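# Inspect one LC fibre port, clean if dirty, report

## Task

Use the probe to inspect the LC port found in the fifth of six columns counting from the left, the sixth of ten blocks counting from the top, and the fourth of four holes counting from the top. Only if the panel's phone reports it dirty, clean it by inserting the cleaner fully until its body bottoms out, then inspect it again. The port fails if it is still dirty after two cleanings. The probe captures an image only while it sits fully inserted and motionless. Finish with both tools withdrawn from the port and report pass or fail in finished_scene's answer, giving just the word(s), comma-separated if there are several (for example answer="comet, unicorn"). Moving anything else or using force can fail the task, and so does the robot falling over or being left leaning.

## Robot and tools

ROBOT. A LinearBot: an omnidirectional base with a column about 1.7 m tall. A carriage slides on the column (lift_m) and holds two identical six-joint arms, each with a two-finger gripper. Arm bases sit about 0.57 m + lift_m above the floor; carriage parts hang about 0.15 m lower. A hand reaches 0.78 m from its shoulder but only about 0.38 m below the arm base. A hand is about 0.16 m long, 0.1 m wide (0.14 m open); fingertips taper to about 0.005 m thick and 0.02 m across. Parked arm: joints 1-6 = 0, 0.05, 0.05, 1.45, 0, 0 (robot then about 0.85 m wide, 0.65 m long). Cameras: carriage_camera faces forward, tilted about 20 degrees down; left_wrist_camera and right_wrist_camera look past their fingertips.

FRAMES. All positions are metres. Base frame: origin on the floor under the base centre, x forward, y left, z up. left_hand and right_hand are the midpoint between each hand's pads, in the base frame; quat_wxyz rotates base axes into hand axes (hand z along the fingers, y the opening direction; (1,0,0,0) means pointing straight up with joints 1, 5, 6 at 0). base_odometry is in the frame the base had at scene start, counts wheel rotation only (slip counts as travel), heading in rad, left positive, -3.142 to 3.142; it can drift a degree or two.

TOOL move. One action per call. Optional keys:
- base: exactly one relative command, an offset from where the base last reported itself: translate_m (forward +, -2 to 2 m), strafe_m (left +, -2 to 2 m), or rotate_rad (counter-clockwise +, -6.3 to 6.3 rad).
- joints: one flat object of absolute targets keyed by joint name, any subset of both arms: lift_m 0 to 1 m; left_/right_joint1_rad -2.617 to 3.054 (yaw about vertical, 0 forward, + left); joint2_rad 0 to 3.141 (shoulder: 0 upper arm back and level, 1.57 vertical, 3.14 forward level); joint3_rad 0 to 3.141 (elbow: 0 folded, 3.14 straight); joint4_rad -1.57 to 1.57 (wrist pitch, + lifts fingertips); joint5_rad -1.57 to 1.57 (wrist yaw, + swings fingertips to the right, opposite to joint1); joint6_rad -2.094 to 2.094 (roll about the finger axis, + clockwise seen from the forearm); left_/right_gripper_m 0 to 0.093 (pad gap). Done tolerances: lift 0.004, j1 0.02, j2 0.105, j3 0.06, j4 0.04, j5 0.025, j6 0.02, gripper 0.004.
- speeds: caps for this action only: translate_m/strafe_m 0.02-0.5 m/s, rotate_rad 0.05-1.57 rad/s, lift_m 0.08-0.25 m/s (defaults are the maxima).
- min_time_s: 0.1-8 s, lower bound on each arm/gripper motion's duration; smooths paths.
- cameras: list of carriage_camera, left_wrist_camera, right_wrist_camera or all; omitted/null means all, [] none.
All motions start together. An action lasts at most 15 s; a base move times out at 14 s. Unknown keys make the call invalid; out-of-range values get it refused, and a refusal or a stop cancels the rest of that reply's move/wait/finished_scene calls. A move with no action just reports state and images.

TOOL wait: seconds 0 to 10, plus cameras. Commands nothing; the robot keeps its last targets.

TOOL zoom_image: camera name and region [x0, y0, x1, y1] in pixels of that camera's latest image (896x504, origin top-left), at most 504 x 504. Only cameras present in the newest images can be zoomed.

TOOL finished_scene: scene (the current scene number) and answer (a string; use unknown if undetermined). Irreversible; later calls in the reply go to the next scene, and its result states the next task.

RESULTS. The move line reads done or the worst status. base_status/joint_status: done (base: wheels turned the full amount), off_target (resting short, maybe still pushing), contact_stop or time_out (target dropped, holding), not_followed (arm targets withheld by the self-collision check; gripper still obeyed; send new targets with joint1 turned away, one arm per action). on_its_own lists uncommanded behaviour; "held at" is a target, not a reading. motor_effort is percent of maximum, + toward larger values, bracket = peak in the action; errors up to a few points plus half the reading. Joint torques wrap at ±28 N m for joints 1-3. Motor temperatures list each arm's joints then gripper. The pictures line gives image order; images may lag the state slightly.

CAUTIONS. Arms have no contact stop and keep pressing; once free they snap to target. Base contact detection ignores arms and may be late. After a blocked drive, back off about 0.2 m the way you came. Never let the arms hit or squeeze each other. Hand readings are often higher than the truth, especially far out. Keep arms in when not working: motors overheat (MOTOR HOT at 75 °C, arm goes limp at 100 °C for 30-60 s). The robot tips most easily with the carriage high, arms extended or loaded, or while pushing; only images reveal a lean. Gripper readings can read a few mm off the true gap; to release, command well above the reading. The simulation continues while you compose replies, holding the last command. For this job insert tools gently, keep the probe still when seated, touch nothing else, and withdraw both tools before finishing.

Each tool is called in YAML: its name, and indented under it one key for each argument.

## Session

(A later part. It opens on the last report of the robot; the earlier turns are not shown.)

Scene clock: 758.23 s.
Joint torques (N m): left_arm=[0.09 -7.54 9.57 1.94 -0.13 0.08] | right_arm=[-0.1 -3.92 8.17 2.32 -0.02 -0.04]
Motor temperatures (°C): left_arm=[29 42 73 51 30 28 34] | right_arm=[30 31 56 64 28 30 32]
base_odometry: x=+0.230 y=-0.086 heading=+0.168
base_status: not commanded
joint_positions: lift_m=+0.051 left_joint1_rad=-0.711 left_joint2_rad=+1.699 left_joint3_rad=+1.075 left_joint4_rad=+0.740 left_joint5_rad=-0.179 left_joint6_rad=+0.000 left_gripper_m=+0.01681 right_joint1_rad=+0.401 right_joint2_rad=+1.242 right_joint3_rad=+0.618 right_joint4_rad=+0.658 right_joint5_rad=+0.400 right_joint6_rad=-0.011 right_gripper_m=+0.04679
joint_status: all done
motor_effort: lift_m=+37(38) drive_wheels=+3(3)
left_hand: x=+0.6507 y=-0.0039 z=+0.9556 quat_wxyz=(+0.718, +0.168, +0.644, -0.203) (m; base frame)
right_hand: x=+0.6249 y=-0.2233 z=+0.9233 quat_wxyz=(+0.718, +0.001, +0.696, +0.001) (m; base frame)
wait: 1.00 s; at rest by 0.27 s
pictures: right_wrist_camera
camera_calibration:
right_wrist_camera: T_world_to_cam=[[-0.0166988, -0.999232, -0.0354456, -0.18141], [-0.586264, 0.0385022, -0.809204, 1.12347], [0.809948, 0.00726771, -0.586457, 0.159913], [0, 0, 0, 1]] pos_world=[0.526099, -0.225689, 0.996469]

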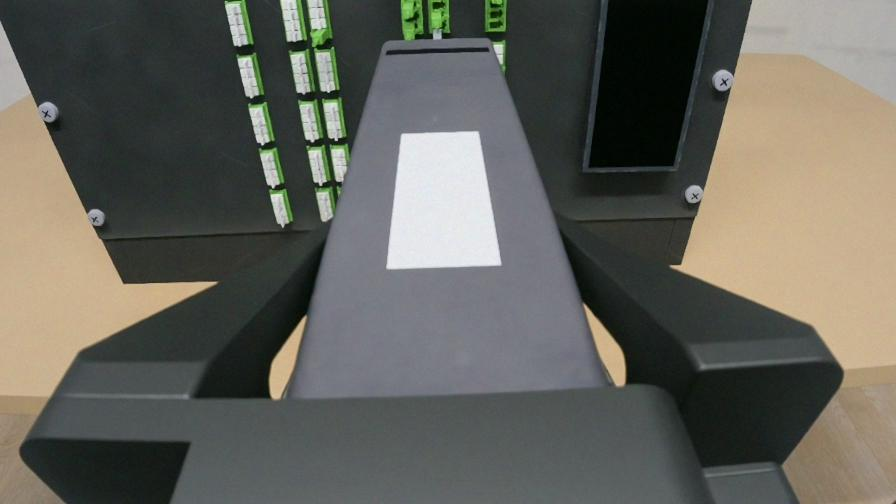

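move:
  base: {"translate_m": 0.001}
  joints: {"lift_m": 0.0516}
  speeds: {"translate_m": 0.02, "lift_m": 0.08}
  cameras: []

wait:
  seconds: 1
  cameras: ["right_wrist_camera"]

zoom_image:
  camera: "right_wrist_camera"
  region: [425, 12, 453, 40]

Scene clock: 767.53 s.
Joint torques (N m): left_arm=[0.09 -7.42 9.42 1.93 -0.13 0.08] | right_arm=[-0.08 -3.93 8.18 2.31 -0.01 -0.04]
Motor temperatures (°C): left_arm=[29 42 73 51 30 28 34] | right_arm=[30 31 55 64 28 30 32]
move: done
base_odometry: x=+0.231 y=-0.086 heading=+0.167
base_status: done
joint_positions: lift_m=+0.051 left_joint1_rad=-0.711 left_joint2_rad=+1.699 left_joint3_rad=+1.075 left_joint4_rad=+0.740 left_joint5_rad=-0.179 left_joint6_rad=+0.000 left_gripper_m=+0.01681 right_joint1_rad=+0.401 right_joint2_rad=+1.242 right_joint3_rad=+0.618 right_joint4_rad=+0.658 right_joint5_rad=+0.400 right_joint6_rad=-0.011 right_gripper_m=+0.04679
joint_status: all done
motor_effort: lift_m=+38(38) drive_wheels=-2(6)
left_hand: x=+0.6507 y=-0.0039 z=+0.9557 quat_wxyz=(+0.718, +0.168, +0.644, -0.203) (m; base frame)
right_hand: x=+0.6249 y=-0.2233 z=+0.9233 quat_wxyz=(+0.718, +0.001, +0.696, +0.001) (m; base frame)
pictures: none
No camera images: "cameras" was empty.

Scene clock: 768.53 s.
Joint torques (N m): left_arm=[0.08 -7.53 9.55 1.94 -0.13 0.08] | right_arm=[-0.09 -3.92 8.17 2.32 -0.01 -0.04]
Motor temperatures (°C): left_arm=[29 42 73 51 30 28 34] | right_arm=[30 31 55 64 28 30 32]
base_odometry: x=+0.231 y=-0.086 heading=+0.167
base_status: done
joint_positions: lift_m=+0.051 left_joint1_rad=-0.711 left_joint2_rad=+1.699 left_joint3_rad=+1.075 left_joint4_rad=+0.740 left_joint5_rad=-0.179 left_joint6_rad=+0.000 left_gripper_m=+0.01681 right_joint1_rad=+0.401 right_joint2_rad=+1.242 right_joint3_rad=+0.618 right_joint4_rad=+0.658 right_joint5_rad=+0.400 right_joint6_rad=-0.011 right_gripper_m=+0.04679
joint_status: all done
motor_effort: lift_m=+38(38) drive_wheels=+2(6)
left_hand: x=+0.6507 y=-0.0039 z=+0.9557 quat_wxyz=(+0.718, +0.168, +0.644, -0.203) (m; base frame)
right_hand: x=+0.6249 y=-0.2233 z=+0.9233 quat_wxyz=(+0.718, +0.001, +0.696, +0.001) (m; base frame)
wait: 1.00 s; at rest by 0.27 s
pictures: right_wrist_camera
camera_calibration:
right_wrist_camera: T_world_to_cam=[[-0.0167331, -0.999237, -0.0352996, -0.181539], [-0.586555, 0.0384015, -0.808998, 1.12339], [0.809736, 0.00716815, -0.58675, 0.160294], [0, 0, 0, 1]] pos_world=[0.526099, -0.225689, 0.996469]

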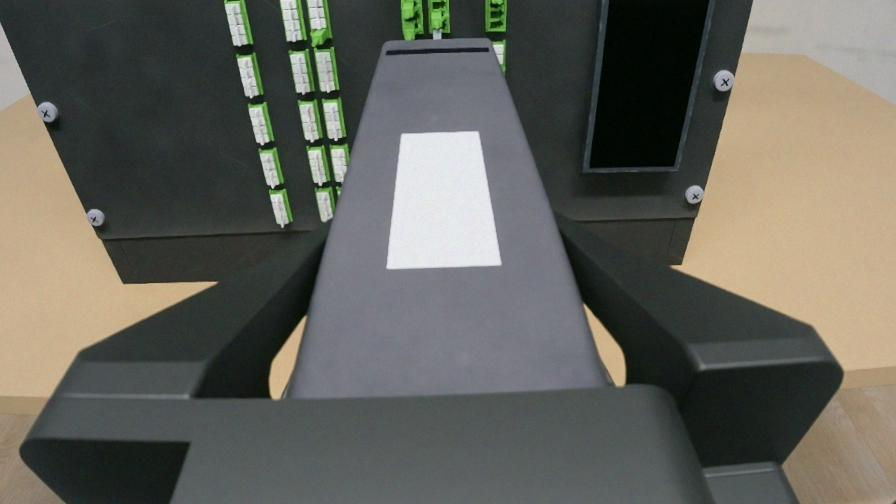

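Scaled by 18.000 from the camera's 896x504 image, which has a finer 1280x720 frame.

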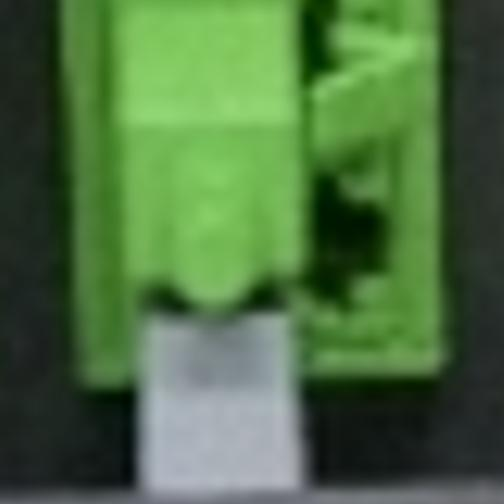

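move:
  base: {"translate_m": 0.001}
  speeds: {"translate_m": 0.02}
  cameras: []

wait:
  seconds: 1
  cameras: ["left_wrist_camera"]

zoom_image:
  camera: "left_wrist_camera"
  region: [590, 100, 614, 124]

Scene clock: 774.43 s.
Joint torques (N m): left_arm=[0.08 -7.68 9.63 1.94 -0.13 0.08] | right_arm=[-0.08 -3.93 8.18 2.33 -0.01 -0.04]
Motor temperatures (°C): left_arm=[29 42 73 51 30 28 34] | right_arm=[30 31 55 64 28 30 32]
move: done
base_odometry: x=+0.232 y=-0.086 heading=+0.167
base_status: done
joint_positions: lift_m=+0.051 left_joint1_rad=-0.711 left_joint2_rad=+1.699 left_joint3_rad=+1.075 left_joint4_rad=+0.740 left_joint5_rad=-0.179 left_joint6_rad=+0.000 left_gripper_m=+0.01681 right_joint1_rad=+0.401 right_joint2_rad=+1.242 right_joint3_rad=+0.618 right_joint4_rad=+0.658 right_joint5_rad=+0.400 right_joint6_rad=-0.011 right_gripper_m=+0.04679
joint_status: not commanded
motor_effort: lift_m=+38(38) drive_wheels=-1(7)
left_hand: x=+0.6507 y=-0.0039 z=+0.9556 quat_wxyz=(+0.718, +0.168, +0.644, -0.203) (m; base frame)
right_hand: x=+0.6249 y=-0.2233 z=+0.9233 quat_wxyz=(+0.718, +0.001, +0.696, +0.001) (m; base frame)
pictures: none
No camera images: "cameras" was empty.

Scene clock: 775.43 s.
Joint torques (N m): left_arm=[0.08 -7.54 9.54 1.95 -0.13 0.08] | right_arm=[-0.1 -3.9 8.18 2.31 -0.01 -0.04]
Motor temperatures (°C): left_arm=[29 42 73 51 30 28 34] | right_arm=[30 31 55 64 28 30 32]
base_odometry: x=+0.232 y=-0.086 heading=+0.167
base_status: done
joint_positions: lift_m=+0.051 left_joint1_rad=-0.711 left_joint2_rad=+1.699 left_joint3_rad=+1.075 left_joint4_rad=+0.740 left_joint5_rad=-0.179 left_joint6_rad=+0.000 left_gripper_m=+0.01681 right_joint1_rad=+0.401 right_joint2_rad=+1.242 right_joint3_rad=+0.618 right_joint4_rad=+0.658 right_joint5_rad=+0.400 right_joint6_rad=-0.011 right_gripper_m=+0.04679
joint_status: not commanded
motor_effort: lift_m=+38(38) drive_wheels=+2(7)
left_hand: x=+0.6507 y=-0.0039 z=+0.9556 quat_wxyz=(+0.718, +0.168, +0.644, -0.203) (m; base frame)
right_hand: x=+0.6249 y=-0.2233 z=+0.9233 quat_wxyz=(+0.718, +0.001, +0.696, +0.001) (m; base frame)
wait: 1.00 s; at rest by 0.27 s
pictures: left_wrist_camera
camera_calibration:
left_wrist_camera: T_world_to_cam=[[-0.49704, -0.867562, 0.0169686, 0.305861], [-0.443381, 0.237113, -0.864402, 1.11674], [0.745898, -0.437166, -0.502515, 0.113163], [0, 0, 0, 1]] pos_world=[0.562756, 0.0500311, 1.01698]

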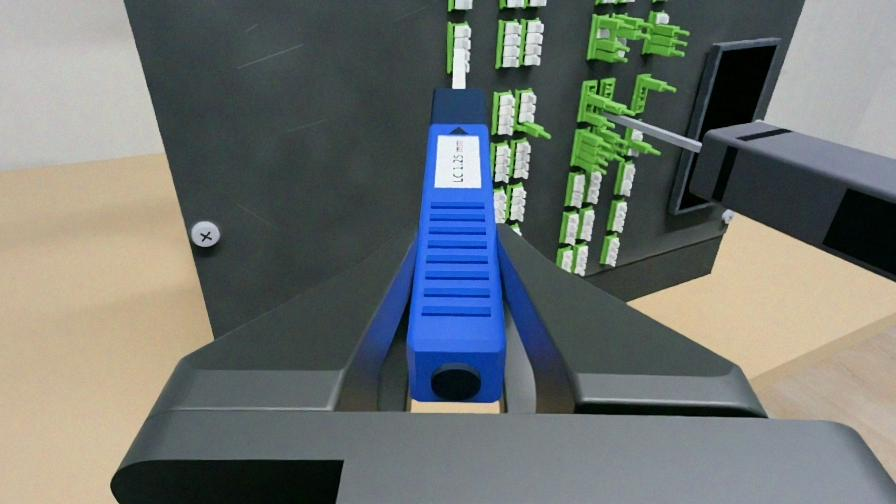

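Scaled by 21.000 from the camera's 896x504 image, which has a finer 1280x720 frame.

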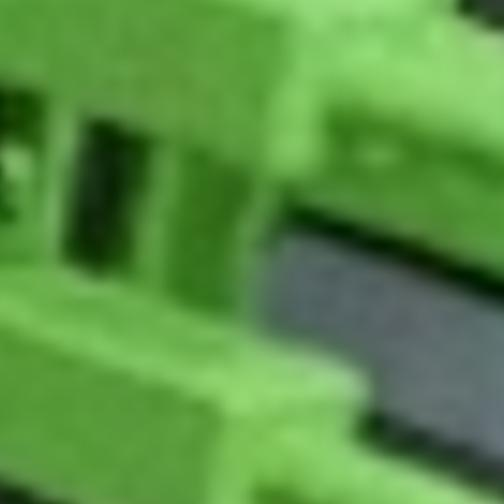

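move:
  base: {"translate_m": 0.0015}
  speeds: {"translate_m": 0.02}
  cameras: []

wait:
  seconds: 0.5
  cameras: ["right_wrist_camera"]

zoom_image:
  camera: "right_wrist_camera"
  region: [425, 12, 453, 40]

Scene clock: 782.23 s.
Joint torques (N m): left_arm=[0.08 -7.45 9.47 1.94 -0.12 0.07] | right_arm=[-0.1 -3.93 8.18 2.33 -0.01 -0.03]
Motor temperatures (°C): left_arm=[29 42 73 51 30 28 34] | right_arm=[30 31 55 64 28 30 32]
move: done
base_odometry: x=+0.234 y=-0.086 heading=+0.167
base_status: done
joint_positions: lift_m=+0.051 left_joint1_rad=-0.711 left_joint2_rad=+1.699 left_joint3_rad=+1.075 left_joint4_rad=+0.740 left_joint5_rad=-0.179 left_joint6_rad=+0.000 left_gripper_m=+0.01681 right_joint1_rad=+0.401 right_joint2_rad=+1.242 right_joint3_rad=+0.618 right_joint4_rad=+0.658 right_joint5_rad=+0.400 right_joint6_rad=-0.011 right_gripper_m=+0.04679
joint_status: not commanded
motor_effort: lift_m=+38(38) drive_wheels=-2(7)
left_hand: x=+0.6507 y=-0.0039 z=+0.9554 quat_wxyz=(+0.718, +0.168, +0.644, -0.203) (m; base frame)
right_hand: x=+0.6249 y=-0.2233 z=+0.9232 quat_wxyz=(+0.718, +0.001, +0.696, +0.001) (m; base frame)
pictures: none
No camera images: "cameras" was empty.

Scene clock: 782.73 s.
Joint torques (N m): left_arm=[0.09 -7.61 9.62 1.96 -0.12 0.08] | right_arm=[-0.12 -3.9 8.2 2.31 -0.01 -0.03]
Motor temperatures (°C): left_arm=[29 42 73 51 30 28 34] | right_arm=[30 31 55 64 28 30 32]
base_odometry: x=+0.234 y=-0.086 heading=+0.167
base_status: done
joint_positions: lift_m=+0.051 left_joint1_rad=-0.711 left_joint2_rad=+1.699 left_joint3_rad=+1.075 left_joint4_rad=+0.740 left_joint5_rad=-0.179 left_joint6_rad=+0.000 left_gripper_m=+0.01681 right_joint1_rad=+0.401 right_joint2_rad=+1.242 right_joint3_rad=+0.618 right_joint4_rad=+0.658 right_joint5_rad=+0.400 right_joint6_rad=-0.011 right_gripper_m=+0.04679
joint_status: not commanded
motor_effort: lift_m=+38(38) drive_wheels=-1(7)
left_hand: x=+0.6507 y=-0.0039 z=+0.9554 quat_wxyz=(+0.718, +0.168, +0.644, -0.203) (m; base frame)
right_hand: x=+0.6249 y=-0.2233 z=+0.9232 quat_wxyz=(+0.718, +0.001, +0.696, +0.001) (m; base frame)
wait: 0.50 s; at rest by 0.27 s
pictures: right_wrist_camera
camera_calibration:
right_wrist_camera: T_world_to_cam=[[-0.0167697, -0.999241, -0.0351526, -0.181671], [-0.586894, 0.038301, -0.808757, 1.12323], [0.80949, 0.00706826, -0.587091, 0.160682], [0, 0, 0, 1]] pos_world=[0.526099, -0.225689, 0.996368]

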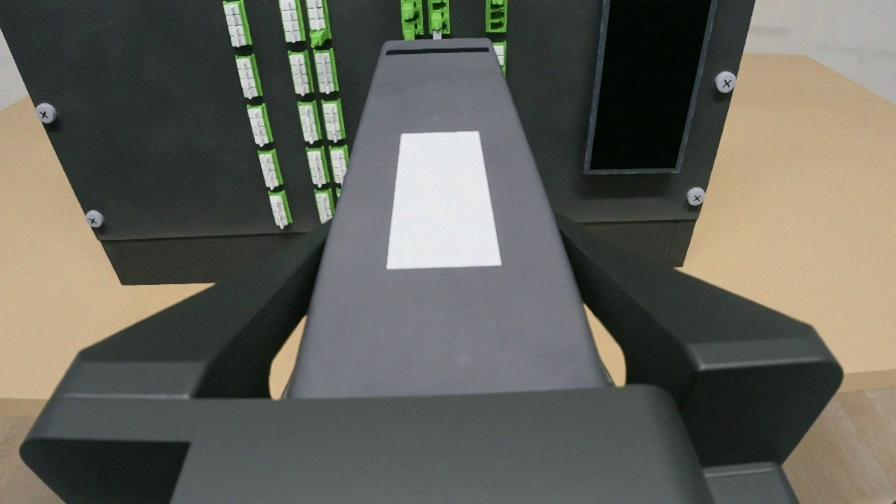

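Scaled by 18.000 from the camera's 896x504 image, which has a finer 1280x720 frame.

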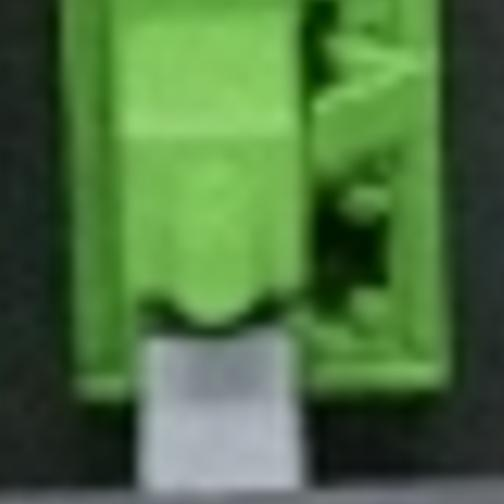

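move:
  base: {"translate_m": 0.002}
  speeds: {"translate_m": 0.02}
  cameras: []

move:
  base: {"translate_m": 0.002}
  speeds: {"translate_m": 0.02}
  cameras: []

wait:
  seconds: 0.5
  cameras: ["right_wrist_camera"]

zoom_image:
  camera: "right_wrist_camera"
  region: [425, 12, 453, 40]

Scene clock: 793.93 s.
Joint torques (N m): left_arm=[0.09 -7.71 9.54 1.94 -0.13 0.08] | right_arm=[-0.08 -3.86 8.16 2.33 0 -0.03]
Motor temperatures (°C): left_arm=[29 42 73 52 30 28 34] | right_arm=[30 31 56 64 28 30 32]
move: done
base_odometry: x=+0.236 y=-0.086 heading=+0.167
base_status: done
joint_positions: lift_m=+0.051 left_joint1_rad=-0.711 left_joint2_rad=+1.699 left_joint3_rad=+1.075 left_joint4_rad=+0.740 left_joint5_rad=-0.179 left_joint6_rad=+0.000 left_gripper_m=+0.01681 right_joint1_rad=+0.401 right_joint2_rad=+1.242 right_joint3_rad=+0.618 right_joint4_rad=+0.658 right_joint5_rad=+0.400 right_joint6_rad=-0.011 right_gripper_m=+0.04679
joint_status: not commanded
motor_effort: lift_m=+38(38) drive_wheels=+2(7)
left_hand: x=+0.6508 y=-0.0040 z=+0.9552 quat_wxyz=(+0.718, +0.168, +0.644, -0.203) (m; base frame)
right_hand: x=+0.6249 y=-0.2232 z=+0.9232 quat_wxyz=(+0.718, +0.000, +0.696, +0.001) (m; base frame)
pictures: none
No camera images: "cameras" was empty.

Scene clock: 794.60 s.
Joint torques (N m): left_arm=[0.06 -7.82 9.5 1.9 -0.13 0.07] | right_arm=[-0.09 -3.88 8.18 2.33 0.01 -0.03]
Motor temperatures (°C): left_arm=[29 42 73 52 30 28 34] | right_arm=[30 31 56 64 28 30 32]
move: done
base_odometry: x=+0.238 y=-0.086 heading=+0.166
base_status: done
joint_positions: lift_m=+0.051 left_joint1_rad=-0.711 left_joint2_rad=+1.700 left_joint3_rad=+1.075 left_joint4_rad=+0.740 left_joint5_rad=-0.179 left_joint6_rad=+0.000 left_gripper_m=+0.01681 right_joint1_rad=+0.401 right_joint2_rad=+1.242 right_joint3_rad=+0.618 right_joint4_rad=+0.658 right_joint5_rad=+0.398 right_joint6_rad=-0.011 right_gripper_m=+0.04679
joint_status: not commanded
motor_effort: lift_m=+38(38) drive_wheels=+2(6)
left_hand: x=+0.6508 y=-0.0040 z=+0.9550 quat_wxyz=(+0.718, +0.168, +0.644, -0.203) (m; base frame)
right_hand: x=+0.6249 y=-0.2229 z=+0.9232 quat_wxyz=(+0.718, +0.000, +0.696, +0.002) (m; base frame)
pictures: none
No camera images: "cameras" was empty.

Scene clock: 795.10 s.
Joint torques (N m): left_arm=[0.08 -7.65 9.57 1.93 -0.13 0.08] | right_arm=[-0.09 -3.9 8.2 2.31 0.01 -0.03]
Motor temperatures (°C): left_arm=[29 42 73 52 30 28 34] | right_arm=[30 31 56 64 28 30 32]
base_odometry: x=+0.238 y=-0.086 heading=+0.166
base_status: done
joint_positions: lift_m=+0.051 left_joint1_rad=-0.711 left_joint2_rad=+1.700 left_joint3_rad=+1.075 left_joint4_rad=+0.740 left_joint5_rad=-0.179 left_joint6_rad=+0.000 left_gripper_m=+0.01681 right_joint1_rad=+0.401 right_joint2_rad=+1.242 right_joint3_rad=+0.618 right_joint4_rad=+0.658 right_joint5_rad=+0.398 right_joint6_rad=-0.011 right_gripper_m=+0.04679
joint_status: not commanded
motor_effort: lift_m=+38(38) drive_wheels=-2(6)
left_hand: x=+0.6508 y=-0.0040 z=+0.9550 quat_wxyz=(+0.718, +0.168, +0.644, -0.203) (m; base frame)
right_hand: x=+0.6249 y=-0.2229 z=+0.9232 quat_wxyz=(+0.718, +0.000, +0.696, +0.002) (m; base frame)
wait: 0.50 s; at rest by 0.27 s
pictures: right_wrist_camera
camera_calibration:
right_wrist_camera: T_world_to_cam=[[-0.0144272, -0.999283, -0.0350045, -0.182858], [-0.586873, 0.0368064, -0.808842, 1.12296], [0.809551, 0.00887384, -0.586983, 0.160945], [0, 0, 0, 1]] pos_world=[0.526104, -0.225487, 0.996369]

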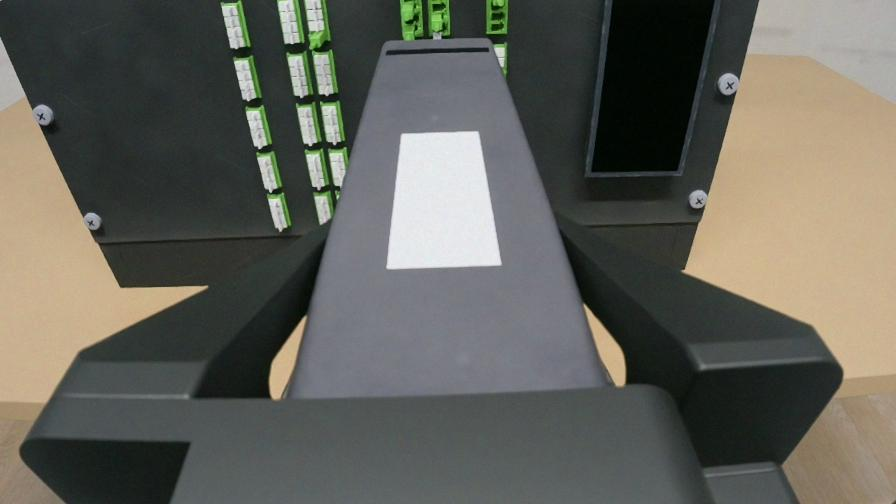

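Scaled by 18.000 from the camera's 896x504 image, which has a finer 1280x720 frame.

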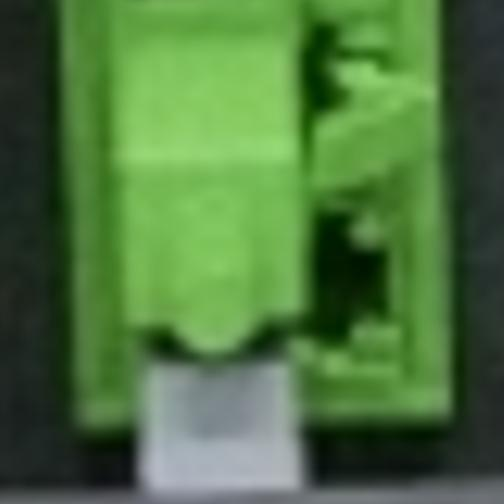

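move:
  base: {"rotate_rad": 0.001}
  speeds: {"rotate_rad": 0.05}
  cameras: []

move:
  base: {"translate_m": 0.0015}
  speeds: {"translate_m": 0.02}
  cameras: []

wait:
  seconds: 0.5
  cameras: ["right_wrist_camera"]

zoom_image:
  camera: "right_wrist_camera"
  region: [425, 12, 453, 40]

Scene clock: 804.67 s.
Joint torques (N m): left_arm=[0.08 -7.65 9.52 1.94 -0.13 0.08] | right_arm=[-0.09 -3.92 8.2 2.32 0 -0.03]
Motor temperatures (°C): left_arm=[29 42 74 52 30 28 34] | right_arm=[30 31 56 64 28 30 32]
move: done
base_odometry: x=+0.238 y=-0.086 heading=+0.167
base_status: done
joint_positions: lift_m=+0.051 left_joint1_rad=-0.711 left_joint2_rad=+1.700 left_joint3_rad=+1.075 left_joint4_rad=+0.740 left_joint5_rad=-0.179 left_joint6_rad=+0.000 left_gripper_m=+0.01681 right_joint1_rad=+0.401 right_joint2_rad=+1.242 right_joint3_rad=+0.618 right_joint4_rad=+0.658 right_joint5_rad=+0.398 right_joint6_rad=-0.011 right_gripper_m=+0.04679
joint_status: not commanded
motor_effort: lift_m=+38(38) drive_wheels=+2(3)
left_hand: x=+0.6508 y=-0.0040 z=+0.9550 quat_wxyz=(+0.718, +0.168, +0.644, -0.203) (m; base frame)
right_hand: x=+0.6249 y=-0.2229 z=+0.9232 quat_wxyz=(+0.718, +0.000, +0.696, +0.002) (m; base frame)
pictures: none
No camera images: "cameras" was empty.

Scene clock: 805.23 s.
Joint torques (N m): left_arm=[0.14 -7.72 9.7 1.95 -0.12 0.08] | right_arm=[-0.12 -3.88 8.18 2.31 0.01 -0.03]
Motor temperatures (°C): left_arm=[29 42 74 52 30 28 34] | right_arm=[30 31 56 64 28 30 32]
move: done
base_odometry: x=+0.239 y=-0.086 heading=+0.167
base_status: done
joint_positions: lift_m=+0.051 left_joint1_rad=-0.711 left_joint2_rad=+1.700 left_joint3_rad=+1.075 left_joint4_rad=+0.740 left_joint5_rad=-0.179 left_joint6_rad=+0.000 left_gripper_m=+0.01681 right_joint1_rad=+0.401 right_joint2_rad=+1.242 right_joint3_rad=+0.618 right_joint4_rad=+0.658 right_joint5_rad=+0.398 right_joint6_rad=-0.011 right_gripper_m=+0.04679
joint_status: not commanded
motor_effort: lift_m=+38(38) drive_wheels=-2(8)
left_hand: x=+0.6508 y=-0.0040 z=+0.9551 quat_wxyz=(+0.718, +0.168, +0.644, -0.203) (m; base frame)
right_hand: x=+0.6249 y=-0.2229 z=+0.9232 quat_wxyz=(+0.718, +0.000, +0.696, +0.002) (m; base frame)
pictures: none
No camera images: "cameras" was empty.

Scene clock: 805.73 s.
Joint torques (N m): left_arm=[0.09 -7.61 9.54 1.96 -0.13 0.08] | right_arm=[-0.1 -3.9 8.17 2.33 0.01 -0.04]
Motor temperatures (°C): left_arm=[29 42 74 52 30 28 34] | right_arm=[30 31 56 64 28 30 32]
base_odometry: x=+0.239 y=-0.086 heading=+0.167
base_status: done
joint_positions: lift_m=+0.051 left_joint1_rad=-0.711 left_joint2_rad=+1.700 left_joint3_rad=+1.075 left_joint4_rad=+0.740 left_joint5_rad=-0.179 left_joint6_rad=+0.000 left_gripper_m=+0.01681 right_joint1_rad=+0.401 right_joint2_rad=+1.242 right_joint3_rad=+0.618 right_joint4_rad=+0.658 right_joint5_rad=+0.398 right_joint6_rad=-0.011 right_gripper_m=+0.04679
joint_status: not commanded
motor_effort: lift_m=+38(38) drive_wheels=-2(8)
left_hand: x=+0.6508 y=-0.0040 z=+0.9551 quat_wxyz=(+0.718, +0.168, +0.644, -0.203) (m; base frame)
right_hand: x=+0.6249 y=-0.2229 z=+0.9232 quat_wxyz=(+0.718, +0.000, +0.696, +0.002) (m; base frame)
wait: 0.50 s; at rest by 0.27 s
pictures: right_wrist_camera
camera_calibration:
right_wrist_camera: T_world_to_cam=[[-0.0144272, -0.999283, -0.0350045, -0.182858], [-0.586873, 0.0368064, -0.808842, 1.12296], [0.809551, 0.00887384, -0.586983, 0.160945], [0, 0, 0, 1]] pos_world=[0.526104, -0.225487, 0.996369]

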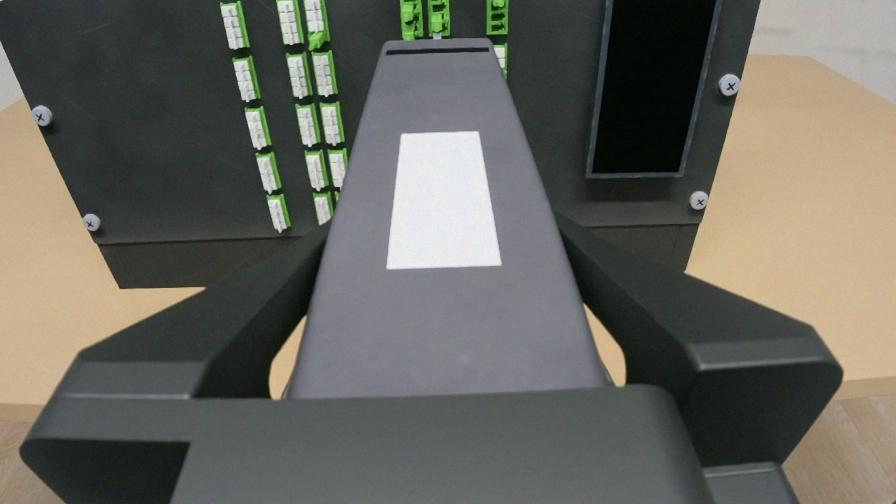

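Scaled by 18.000 from the camera's 896x504 image, which has a finer 1280x720 frame.

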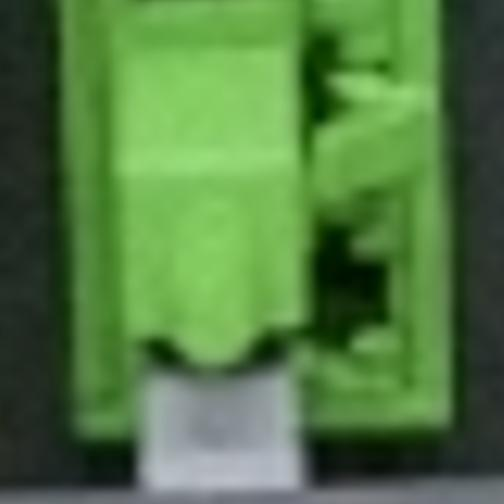

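move:
  base: {"translate_m": 0.002}
  speeds: {"translate_m": 0.02}
  cameras: []

wait:
  seconds: 1
  cameras: ["right_wrist_camera"]

Scene clock: 814.73 s.
Joint torques (N m): left_arm=[0.09 -7.57 9.55 1.97 -0.13 0.08] | right_arm=[-0.1 -3.96 8.2 2.33 0.02 -0.03]
Motor temperatures (°C): left_arm=[29 42 74 52 30 28 34] | right_arm=[30 31 56 64 28 30 32]
move: done
base_odometry: x=+0.241 y=-0.086 heading=+0.166
base_status: done
joint_positions: lift_m=+0.051 left_joint1_rad=-0.711 left_joint2_rad=+1.700 left_joint3_rad=+1.075 left_joint4_rad=+0.740 left_joint5_rad=-0.179 left_joint6_rad=+0.000 left_gripper_m=+0.01681 right_joint1_rad=+0.401 right_joint2_rad=+1.242 right_joint3_rad=+0.618 right_joint4_rad=+0.658 right_joint5_rad=+0.397 right_joint6_rad=-0.011 right_gripper_m=+0.04679
joint_status: not commanded
motor_effort: lift_m=+38(38) drive_wheels=+2(8)
left_hand: x=+0.6508 y=-0.0040 z=+0.9551 quat_wxyz=(+0.718, +0.168, +0.644, -0.203) (m; base frame)
right_hand: x=+0.6249 y=-0.2227 z=+0.9232 quat_wxyz=(+0.718, -0.001, +0.696, +0.002) (m; base frame)
pictures: none
No camera images: "cameras" was empty.

Scene clock: 815.73 s.
Joint torques (N m): left_arm=[0.09 -7.62 9.55 1.95 -0.12 0.08] | right_arm=[-0.1 -3.9 8.17 2.32 0.02 -0.03]
Motor temperatures (°C): left_arm=[29 42 74 52 30 28 34] | right_arm=[30 31 56 64 28 30 32]
base_odometry: x=+0.241 y=-0.086 heading=+0.166
base_status: done
joint_positions: lift_m=+0.051 left_joint1_rad=-0.711 left_joint2_rad=+1.700 left_joint3_rad=+1.075 left_joint4_rad=+0.740 left_joint5_rad=-0.179 left_joint6_rad=+0.000 left_gripper_m=+0.01681 right_joint1_rad=+0.401 right_joint2_rad=+1.242 right_joint3_rad=+0.618 right_joint4_rad=+0.658 right_joint5_rad=+0.397 right_joint6_rad=-0.011 right_gripper_m=+0.04679
joint_status: not commanded
motor_effort: lift_m=+38(38) drive_wheels=-2(8)
left_hand: x=+0.6508 y=-0.0040 z=+0.9551 quat_wxyz=(+0.718, +0.168, +0.644, -0.203) (m; base frame)
right_hand: x=+0.6249 y=-0.2227 z=+0.9232 quat_wxyz=(+0.718, -0.001, +0.696, +0.002) (m; base frame)
wait: 1.00 s; at rest by 0.27 s
pictures: right_wrist_camera
camera_calibration:
right_wrist_camera: T_world_to_cam=[[-0.0132886, -0.9993, -0.0349706, -0.183393], [-0.586915, 0.0361103, -0.808843, 1.12282], [0.809539, 0.00977639, -0.586984, 0.161153], [0, 0, 0, 1]] pos_world=[0.526106, -0.225386, 0.996369]

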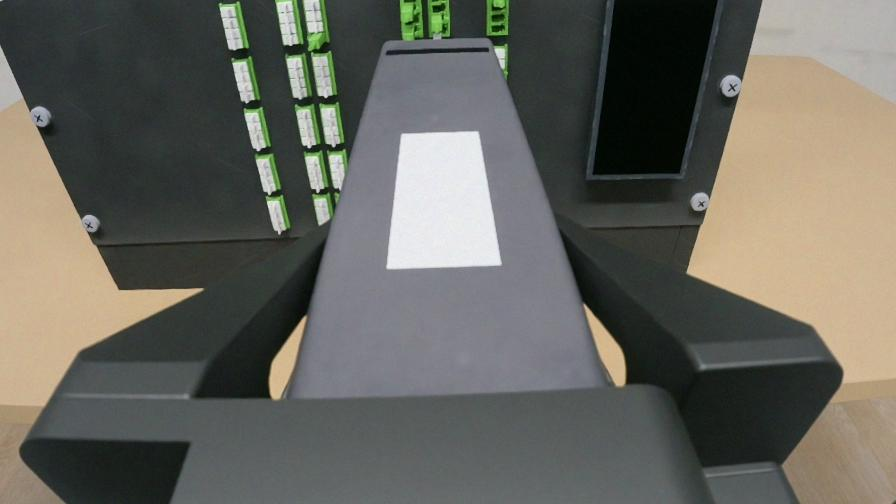

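move:
  base: {"translate_m": 0.0015}
  speeds: {"translate_m": 0.02}
  cameras: []

wait:
  seconds: 1.5
  cameras: ["right_wrist_camera"]

Scene clock: 821.23 s.
Joint torques (N m): left_arm=[0.12 -7.77 9.52 1.92 -0.13 0.08] | right_arm=[-0.09 -3.89 8.18 2.31 0.05 -0.03]
Motor temperatures (°C): left_arm=[29 42 74 52 30 28 34] | right_arm=[30 31 56 64 28 30 32]
move: done
base_odometry: x=+0.243 y=-0.086 heading=+0.166
base_status: done
joint_positions: lift_m=+0.051 left_joint1_rad=-0.711 left_joint2_rad=+1.700 left_joint3_rad=+1.075 left_joint4_rad=+0.740 left_joint5_rad=-0.179 left_joint6_rad=+0.000 left_gripper_m=+0.01681 right_joint1_rad=+0.401 right_joint2_rad=+1.242 right_joint3_rad=+0.618 right_joint4_rad=+0.658 right_joint5_rad=+0.396 right_joint6_rad=-0.011 right_gripper_m=+0.04679
joint_status: not commanded
motor_effort: lift_m=+38(38) drive_wheels=+2(6)
left_hand: x=+0.6508 y=-0.0040 z=+0.9551 quat_wxyz=(+0.718, +0.168, +0.644, -0.203) (m; base frame)
right_hand: x=+0.6249 y=-0.2225 z=+0.9232 quat_wxyz=(+0.718, -0.001, +0.696, +0.003) (m; base frame)
pictures: none
No camera images: "cameras" was empty.

Scene clock: 822.73 s.
Joint torques (N m): left_arm=[0.09 -7.64 9.52 1.95 -0.12 0.07] | right_arm=[-0.1 -3.92 8.18 2.31 0.04 -0.03]
Motor temperatures (°C): left_arm=[29 42 74 52 30 28 34] | right_arm=[30 31 56 64 28 30 32]
base_odometry: x=+0.243 y=-0.086 heading=+0.166
base_status: done
joint_positions: lift_m=+0.051 left_joint1_rad=-0.711 left_joint2_rad=+1.700 left_joint3_rad=+1.075 left_joint4_rad=+0.740 left_joint5_rad=-0.179 left_joint6_rad=+0.000 left_gripper_m=+0.01681 right_joint1_rad=+0.401 right_joint2_rad=+1.242 right_joint3_rad=+0.618 right_joint4_rad=+0.658 right_joint5_rad=+0.396 right_joint6_rad=-0.011 right_gripper_m=+0.04679
joint_status: not commanded
motor_effort: lift_m=+38(38) drive_wheels=+2(6)
left_hand: x=+0.6508 y=-0.0040 z=+0.9551 quat_wxyz=(+0.718, +0.168, +0.644, -0.203) (m; base frame)
right_hand: x=+0.6249 y=-0.2225 z=+0.9232 quat_wxyz=(+0.718, -0.001, +0.696, +0.003) (m; base frame)
wait: 1.50 s; at rest by 0.27 s
pictures: right_wrist_camera
camera_calibration:
right_wrist_camera: T_world_to_cam=[[-0.0121346, -0.999328, -0.0345769, -0.184298], [-0.586957, 0.0351138, -0.808856, 1.12263], [0.809527, 0.01048, -0.586989, 0.161321], [0, 0, 0, 1]] pos_world=[0.526108, -0.225285, 0.99637]

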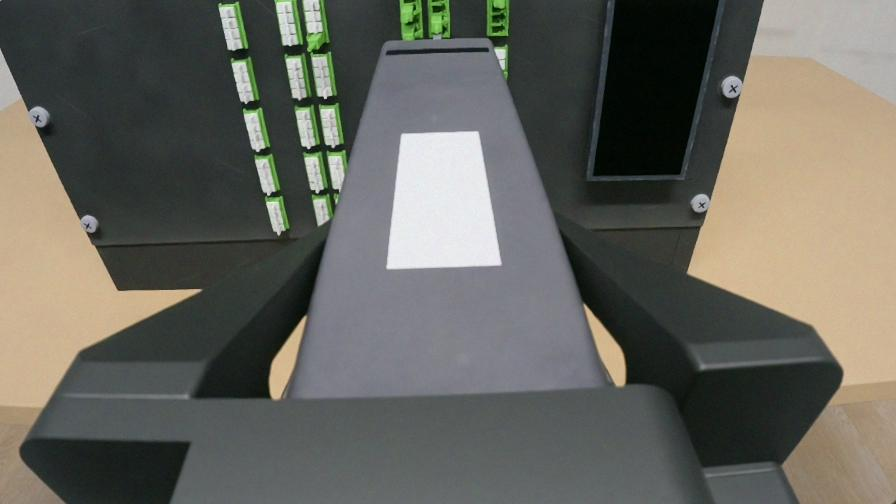

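move:
  base: {"translate_m": 0.0015}
  speeds: {"translate_m": 0.02}
  cameras: []

wait:
  seconds: 1.5
  cameras: ["right_wrist_camera"]

Scene clock: 828.53 s.
Joint torques (N m): left_arm=[0.08 -7.68 9.59 1.95 -0.12 0.07] | right_arm=[-0.12 -4.04 8.17 2.32 0.05 -0.02]
Motor temperatures (°C): left_arm=[29 42 74 52 30 28 34] | right_arm=[30 31 56 64 28 30 32]
move: done
base_odometry: x=+0.244 y=-0.085 heading=+0.166
base_status: done
joint_positions: lift_m=+0.051 left_joint1_rad=-0.711 left_joint2_rad=+1.700 left_joint3_rad=+1.075 left_joint4_rad=+0.740 left_joint5_rad=-0.179 left_joint6_rad=+0.000 left_gripper_m=+0.01681 right_joint1_rad=+0.401 right_joint2_rad=+1.243 right_joint3_rad=+0.618 right_joint4_rad=+0.658 right_joint5_rad=+0.394 right_joint6_rad=-0.012 right_gripper_m=+0.04679
joint_status: not commanded
motor_effort: lift_m=+38(38) drive_wheels=-2(6)
left_hand: x=+0.6508 y=-0.0040 z=+0.9551 quat_wxyz=(+0.718, +0.168, +0.644, -0.203) (m; base frame)
right_hand: x=+0.6251 y=-0.2220 z=+0.9229 quat_wxyz=(+0.718, -0.003, +0.696, +0.003) (m; base frame)
pictures: none
No camera images: "cameras" was empty.

Scene clock: 830.03 s.
Joint torques (N m): left_arm=[0.08 -7.68 9.54 1.94 -0.13 0.08] | right_arm=[-0.13 -3.97 8.2 2.32 0.06 -0.02]
Motor temperatures (°C): left_arm=[29 42 74 52 30 28 34] | right_arm=[30 31 56 64 28 30 32]
base_odometry: x=+0.244 y=-0.085 heading=+0.166
base_status: done
joint_positions: lift_m=+0.051 left_joint1_rad=-0.711 left_joint2_rad=+1.700 left_joint3_rad=+1.075 left_joint4_rad=+0.740 left_joint5_rad=-0.179 left_joint6_rad=+0.000 left_gripper_m=+0.01681 right_joint1_rad=+0.401 right_joint2_rad=+1.243 right_joint3_rad=+0.618 right_joint4_rad=+0.658 right_joint5_rad=+0.394 right_joint6_rad=-0.012 right_gripper_m=+0.04679
joint_status: not commanded
motor_effort: lift_m=+38(38) drive_wheels=-2(6)
left_hand: x=+0.6508 y=-0.0040 z=+0.9551 quat_wxyz=(+0.718, +0.168, +0.644, -0.203) (m; base frame)
right_hand: x=+0.6251 y=-0.2220 z=+0.9229 quat_wxyz=(+0.718, -0.003, +0.696, +0.003) (m; base frame)
wait: 1.50 s; at rest by 0.27 s
pictures: right_wrist_camera
camera_calibration:
right_wrist_camera: T_world_to_cam=[[-0.00995687, -0.999403, -0.0330814, -0.186554], [-0.587615, 0.032616, -0.808483, 1.12199], [0.809079, 0.0113892, -0.587589, 0.162073], [0, 0, 0, 1]] pos_world=[0.526312, -0.224883, 0.996172]

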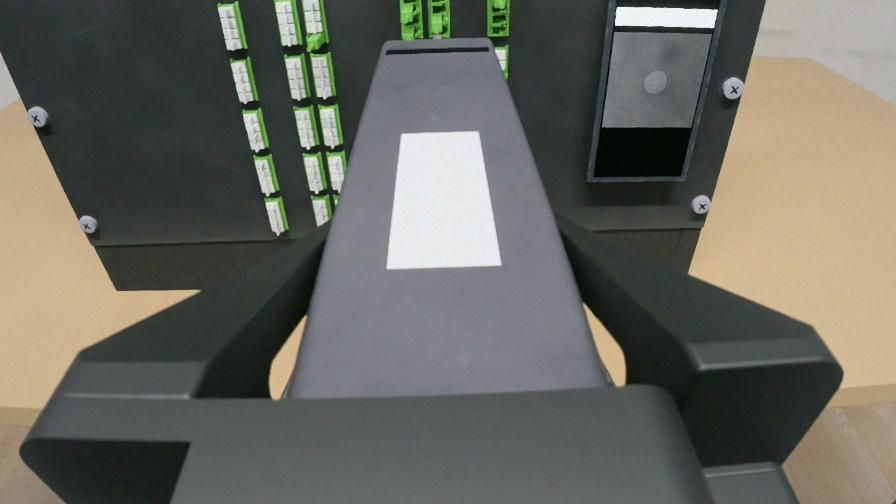

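Picture taken. Zoom on the phone.

zoom_image:
  camera: "right_wrist_camera"
  region: [600, 0, 730, 140]

zoom_image:
  camera: "right_wrist_camera"
  region: [640, 66, 670, 96]

Scaled by 3.600 from the camera's 896x504 image, which has a finer 1280x720 frame.

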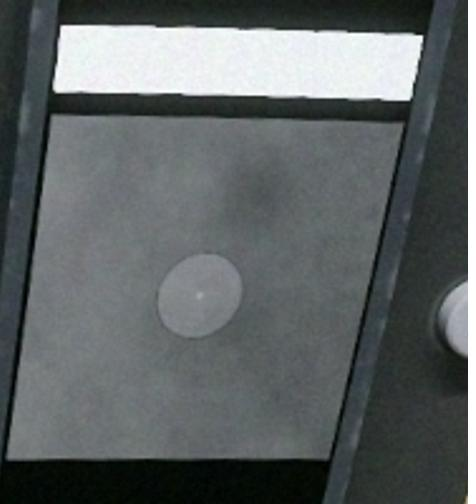

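Scaled by 16.800 from the camera's 896x504 image, which has a finer 1280x720 frame.

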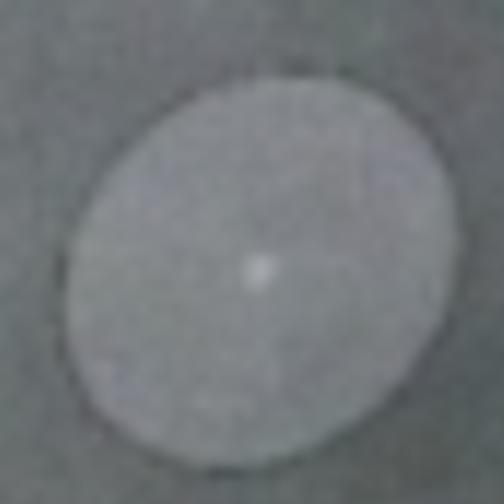

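zoom_image:
  camera: "right_wrist_camera"
  region: [605, 4, 725, 30]

zoom_image:
  camera: "right_wrist_camera"
  region: [646, 34, 712, 82]

Scaled by 4.200 from the camera's 896x504 image, which has a finer 1280x720 frame.

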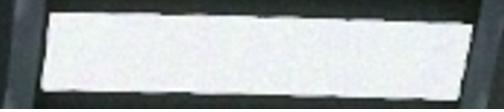

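Scaled by 7.636 from the camera's 896x504 image, which has a finer 1280x720 frame.

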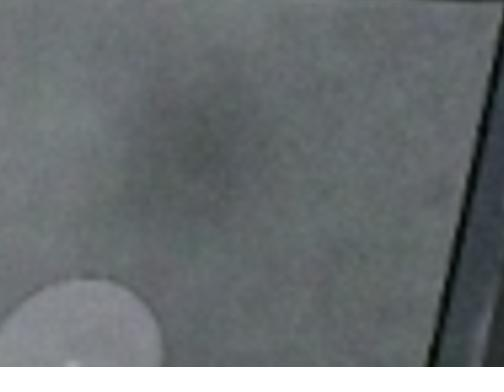

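move:
  base: {"translate_m": -0.014}
  speeds: {"translate_m": 0.02}
  cameras: []

wait:
  seconds: 1
  cameras: ["right_wrist_camera"]

zoom_image:
  camera: "right_wrist_camera"
  region: [637, 60, 672, 95]

zoom_image:
  camera: "right_wrist_camera"
  region: [598, 0, 728, 130]

Scene clock: 866.30 s.
Joint torques (N m): left_arm=[0.08 -7.61 9.55 1.95 -0.12 0.08] | right_arm=[1.95 -8.36 5.89 2.09 0.41 0.02]
Motor temperatures (°C): left_arm=[29 42 75 51 30 28 34] | right_arm=[30 31 56 64 28 30 32]
move: done
MOTOR HOT: joint 3 (elbow) of the left arm reports 75 °C; the controller stops that arm at 100 °C. To cool a motor, set the load down, stop pushing, or move to a pose that needs little force.
base_odometry: x=+0.231 y=-0.087 heading=+0.167
base_status: done
joint_positions: lift_m=+0.051 left_joint1_rad=-0.711 left_joint2_rad=+1.700 left_joint3_rad=+1.075 left_joint4_rad=+0.740 left_joint5_rad=-0.179 left_joint6_rad=+0.000 left_gripper_m=+0.01681 right_joint1_rad=+0.376 right_joint2_rad=+1.289 right_joint3_rad=+0.644 right_joint4_rad=+0.681 right_joint5_rad=+0.362 right_joint6_rad=-0.017 right_gripper_m=+0.04679
joint_status: not commanded
motor_effort: lift_m=+38(38) drive_wheels=-12(16)
left_hand: x=+0.6508 y=-0.0040 z=+0.9551 quat_wxyz=(+0.718, +0.168, +0.644, -0.203) (m; base frame)
right_hand: x=+0.6364 y=-0.2233 z=+0.9224 quat_wxyz=(+0.719, -0.006, +0.695, +0.003) (m; base frame)
pictures: none
No camera images: "cameras" was empty.

Scene clock: 867.30 s.
Joint torques (N m): left_arm=[0.09 -7.64 9.52 1.94 -0.12 0.07] | right_arm=[1.96 -8.4 5.86 2.11 0.41 0.01]
Motor temperatures (°C): left_arm=[29 42 75 51 30 28 34] | right_arm=[30 31 56 64 28 30 32]
MOTOR HOT: still on. Joint 3 (elbow) of the left arm reports 75 °C.
base_odometry: x=+0.231 y=-0.087 heading=+0.167
base_status: done
joint_positions: lift_m=+0.051 left_joint1_rad=-0.711 left_joint2_rad=+1.700 left_joint3_rad=+1.075 left_joint4_rad=+0.740 left_joint5_rad=-0.179 left_joint6_rad=+0.000 left_gripper_m=+0.01681 right_joint1_rad=+0.376 right_joint2_rad=+1.289 right_joint3_rad=+0.644 right_joint4_rad=+0.681 right_joint5_rad=+0.362 right_joint6_rad=-0.017 right_gripper_m=+0.04679
joint_status: not commanded
motor_effort: lift_m=+38(38) drive_wheels=-12(16)
left_hand: x=+0.6508 y=-0.0040 z=+0.9551 quat_wxyz=(+0.718, +0.168, +0.644, -0.203) (m; base frame)
right_hand: x=+0.6364 y=-0.2233 z=+0.9224 quat_wxyz=(+0.719, -0.006, +0.695, +0.003) (m; base frame)
wait: 1.00 s; at rest by 0.27 s
pictures: right_wrist_camera
camera_calibration:
right_wrist_camera: T_world_to_cam=[[-0.0043027, -0.999574, -0.0288694, -0.195234], [-0.585392, 0.0259237, -0.810336, 1.12707], [0.810739, 0.0134133, -0.585254, 0.149878], [0, 0, 0, 1]] pos_world=[0.537423, -0.226379, 0.995383]

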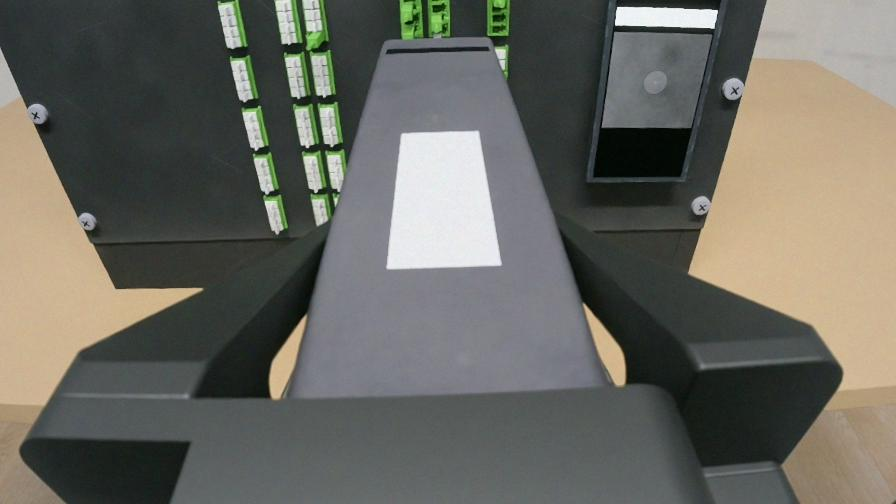

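Scaled by 14.400 from the camera's 896x504 image, which has a finer 1280x720 frame.

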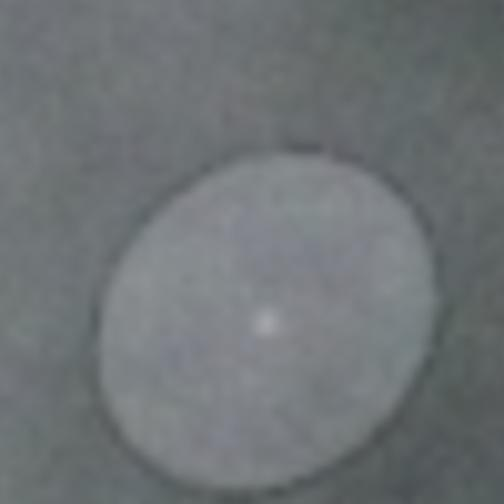

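Scaled by 3.877 from the camera's 896x504 image, which has a finer 1280x720 frame.

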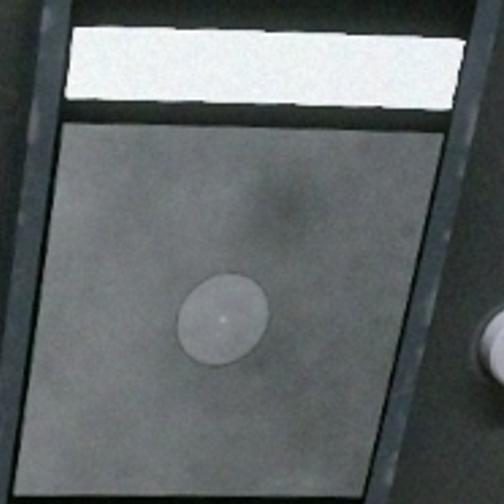

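zoom_image:
  camera: "right_wrist_camera"
  region: [425, 12, 453, 40]

wait:
  seconds: 0.5
  cameras: ["left_wrist_camera"]

zoom_image:
  camera: "left_wrist_camera"
  region: [570, 80, 690, 170]

Scaled by 18.000 from the camera's 896x504 image, which has a finer 1280x720 frame.

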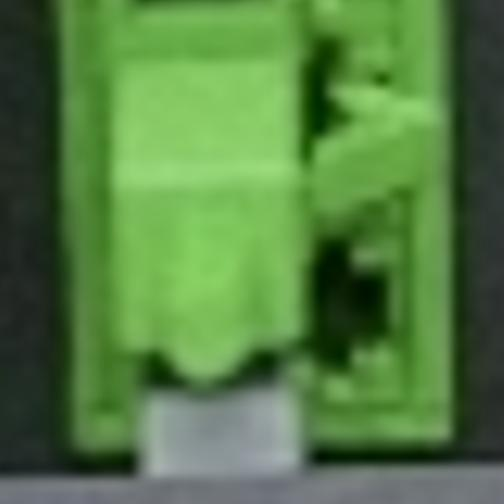

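Scene clock: 897.33 s.
Joint torques (N m): left_arm=[0.09 -7.66 9.54 1.94 -0.12 0.08] | right_arm=[1.95 -8.39 5.89 2.11 0.41 0.02]
Motor temperatures (°C): left_arm=[29 42 75 52 30 28 34] | right_arm=[30 35 54 62 28 30 32]
MOTOR HOT: still on. Joint 3 (elbow) of the left arm reports 75 °C.
base_odometry: x=+0.231 y=-0.087 heading=+0.167
base_status: done
joint_positions: lift_m=+0.051 left_joint1_rad=-0.711 left_joint2_rad=+1.700 left_joint3_rad=+1.075 left_joint4_rad=+0.740 left_joint5_rad=-0.179 left_joint6_rad=+0.000 left_gripper_m=+0.01681 right_joint1_rad=+0.376 right_joint2_rad=+1.289 right_joint3_rad=+0.644 right_joint4_rad=+0.681 right_joint5_rad=+0.362 right_joint6_rad=-0.017 right_gripper_m=+0.04679
joint_status: not commanded
motor_effort: lift_m=+38(38) drive_wheels=-12(16)
left_hand: x=+0.6508 y=-0.0040 z=+0.9551 quat_wxyz=(+0.718, +0.168, +0.644, -0.203) (m; base frame)
right_hand: x=+0.6364 y=-0.2233 z=+0.9224 quat_wxyz=(+0.719, -0.006, +0.695, +0.003) (m; base frame)
wait: 0.50 s; at rest from the start
pictures: left_wrist_camera
camera_calibration:
left_wrist_camera: T_world_to_cam=[[-0.496991, -0.867592, 0.0168266, 0.305912], [-0.443874, 0.237511, -0.86404, 1.11641], [0.745638, -0.436889, -0.503142, 0.113497], [0, 0, 0, 1]] pos_world=[0.562954, 0.0498328, 1.01658]

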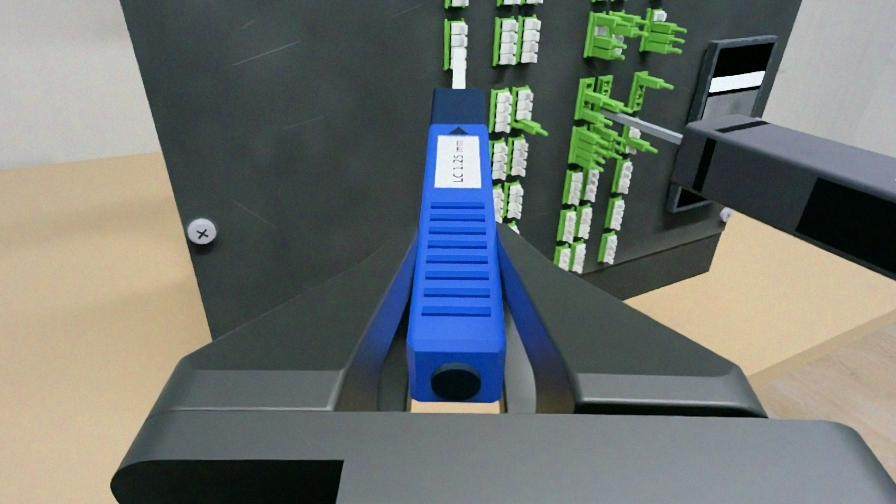

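Scaled by 4.200 from the camera's 896x504 image, which has a finer 1280x720 frame.

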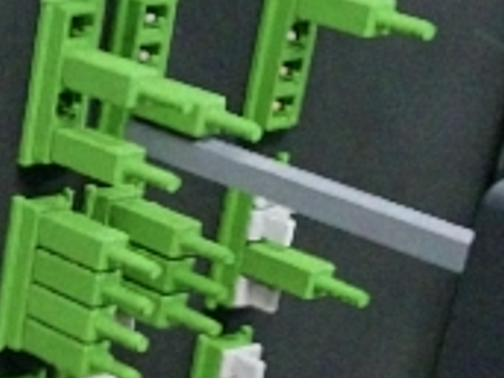

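move:
  base: {"translate_m": 0.006}
  speeds: {"translate_m": 0.02}
  cameras: []

Scene clock: 941.57 s.
Joint torques (N m): left_arm=[0.09 -7.79 9.59 1.96 -0.12 0.08] | right_arm=[0.68 -6.74 7.13 2.1 0.14 0.01]
Motor temperatures (°C): left_arm=[29 42 76 52 30 28 34] | right_arm=[30 37 53 61 28 30 32]
move: done
MOTOR HOT: still on. Joint 3 (elbow) of the left arm reports 76 °C.
base_odometry: x=+0.237 y=-0.087 heading=+0.167
base_status: done
joint_positions: lift_m=+0.051 left_joint1_rad=-0.711 left_joint2_rad=+1.700 left_joint3_rad=+1.075 left_joint4_rad=+0.740 left_joint5_rad=-0.179 left_joint6_rad=+0.000 left_gripper_m=+0.01681 right_joint1_rad=+0.392 right_joint2_rad=+1.273 right_joint3_rad=+0.629 right_joint4_rad=+0.679 right_joint5_rad=+0.385 right_joint6_rad=-0.017 right_gripper_m=+0.04679
joint_status: not commanded
motor_effort: lift_m=+38(38) drive_wheels=-1(6)
left_hand: x=+0.6508 y=-0.0040 z=+0.9554 quat_wxyz=(+0.718, +0.168, +0.644, -0.203) (m; base frame)
right_hand: x=+0.6312 y=-0.2223 z=+0.9218 quat_wxyz=(+0.719, -0.003, +0.695, +0.001) (m; base frame)
pictures: none
No camera images: "cameras" was empty.

move:
  joints: {"right_joint5_rad": 0.384}
  min_time_s: 1
  cameras: []

move:
  base: {"translate_m": -0.003}
  speeds: {"translate_m": 0.02}
  cameras: []

Scene clock: 955.27 s.
Joint torques (N m): left_arm=[0.06 -7.64 9.5 1.94 -0.12 0.07] | right_arm=[0.66 -6.8 7.15 2.11 -0.02 0.01]
Motor temperatures (°C): left_arm=[29 42 75 51 30 28 34] | right_arm=[30 37 53 62 28 30 32]
move: done
MOTOR HOT: still on. Joint 3 (elbow) of the left arm reports 75 °C.
base_odometry: x=+0.237 y=-0.087 heading=+0.167
base_status: not commanded
joint_positions: lift_m=+0.051 left_joint1_rad=-0.711 left_joint2_rad=+1.700 left_joint3_rad=+1.075 left_joint4_rad=+0.740 left_joint5_rad=-0.179 left_joint6_rad=+0.000 left_gripper_m=+0.01681 right_joint1_rad=+0.392 right_joint2_rad=+1.273 right_joint3_rad=+0.629 right_joint4_rad=+0.679 right_joint5_rad=+0.386 right_joint6_rad=-0.017 right_gripper_m=+0.04679
joint_status: all done
motor_effort: lift_m=+38(38) drive_wheels=-1(1)
left_hand: x=+0.6508 y=-0.0040 z=+0.9554 quat_wxyz=(+0.718, +0.168, +0.644, -0.203) (m; base frame)
right_hand: x=+0.6312 y=-0.2224 z=+0.9218 quat_wxyz=(+0.719, -0.003, +0.695, +0.001) (m; base frame)
pictures: none
No camera images: "cameras" was empty.

Scene clock: 955.87 s.
Joint torques (N m): left_arm=[0.09 -7.65 9.35 1.96 -0.13 0.07] | right_arm=[0.68 -6.65 7.12 2.15 -0.02 0.01]
Motor temperatures (°C): left_arm=[29 42 75 51 30 28 34] | right_arm=[30 37 53 62 28 30 32]
move: done
MOTOR HOT: still on. Joint 3 (elbow) of the left arm reports 75 °C.
base_odometry: x=+0.234 y=-0.087 heading=+0.168
base_status: done
joint_positions: lift_m=+0.051 left_joint1_rad=-0.711 left_joint2_rad=+1.700 left_joint3_rad=+1.075 left_joint4_rad=+0.740 left_joint5_rad=-0.179 left_joint6_rad=+0.000 left_gripper_m=+0.01681 right_joint1_rad=+0.392 right_joint2_rad=+1.271 right_joint3_rad=+0.629 right_joint4_rad=+0.677 right_joint5_rad=+0.386 right_joint6_rad=-0.017 right_gripper_m=+0.04679
joint_status: not commanded
motor_effort: lift_m=+38(38) drive_wheels=+2(6)
left_hand: x=+0.6508 y=-0.0040 z=+0.9554 quat_wxyz=(+0.718, +0.168, +0.644, -0.203) (m; base frame)
right_hand: x=+0.6310 y=-0.2224 z=+0.9219 quat_wxyz=(+0.719, -0.003, +0.695, +0.001) (m; base frame)
pictures: none
No camera images: "cameras" was empty.


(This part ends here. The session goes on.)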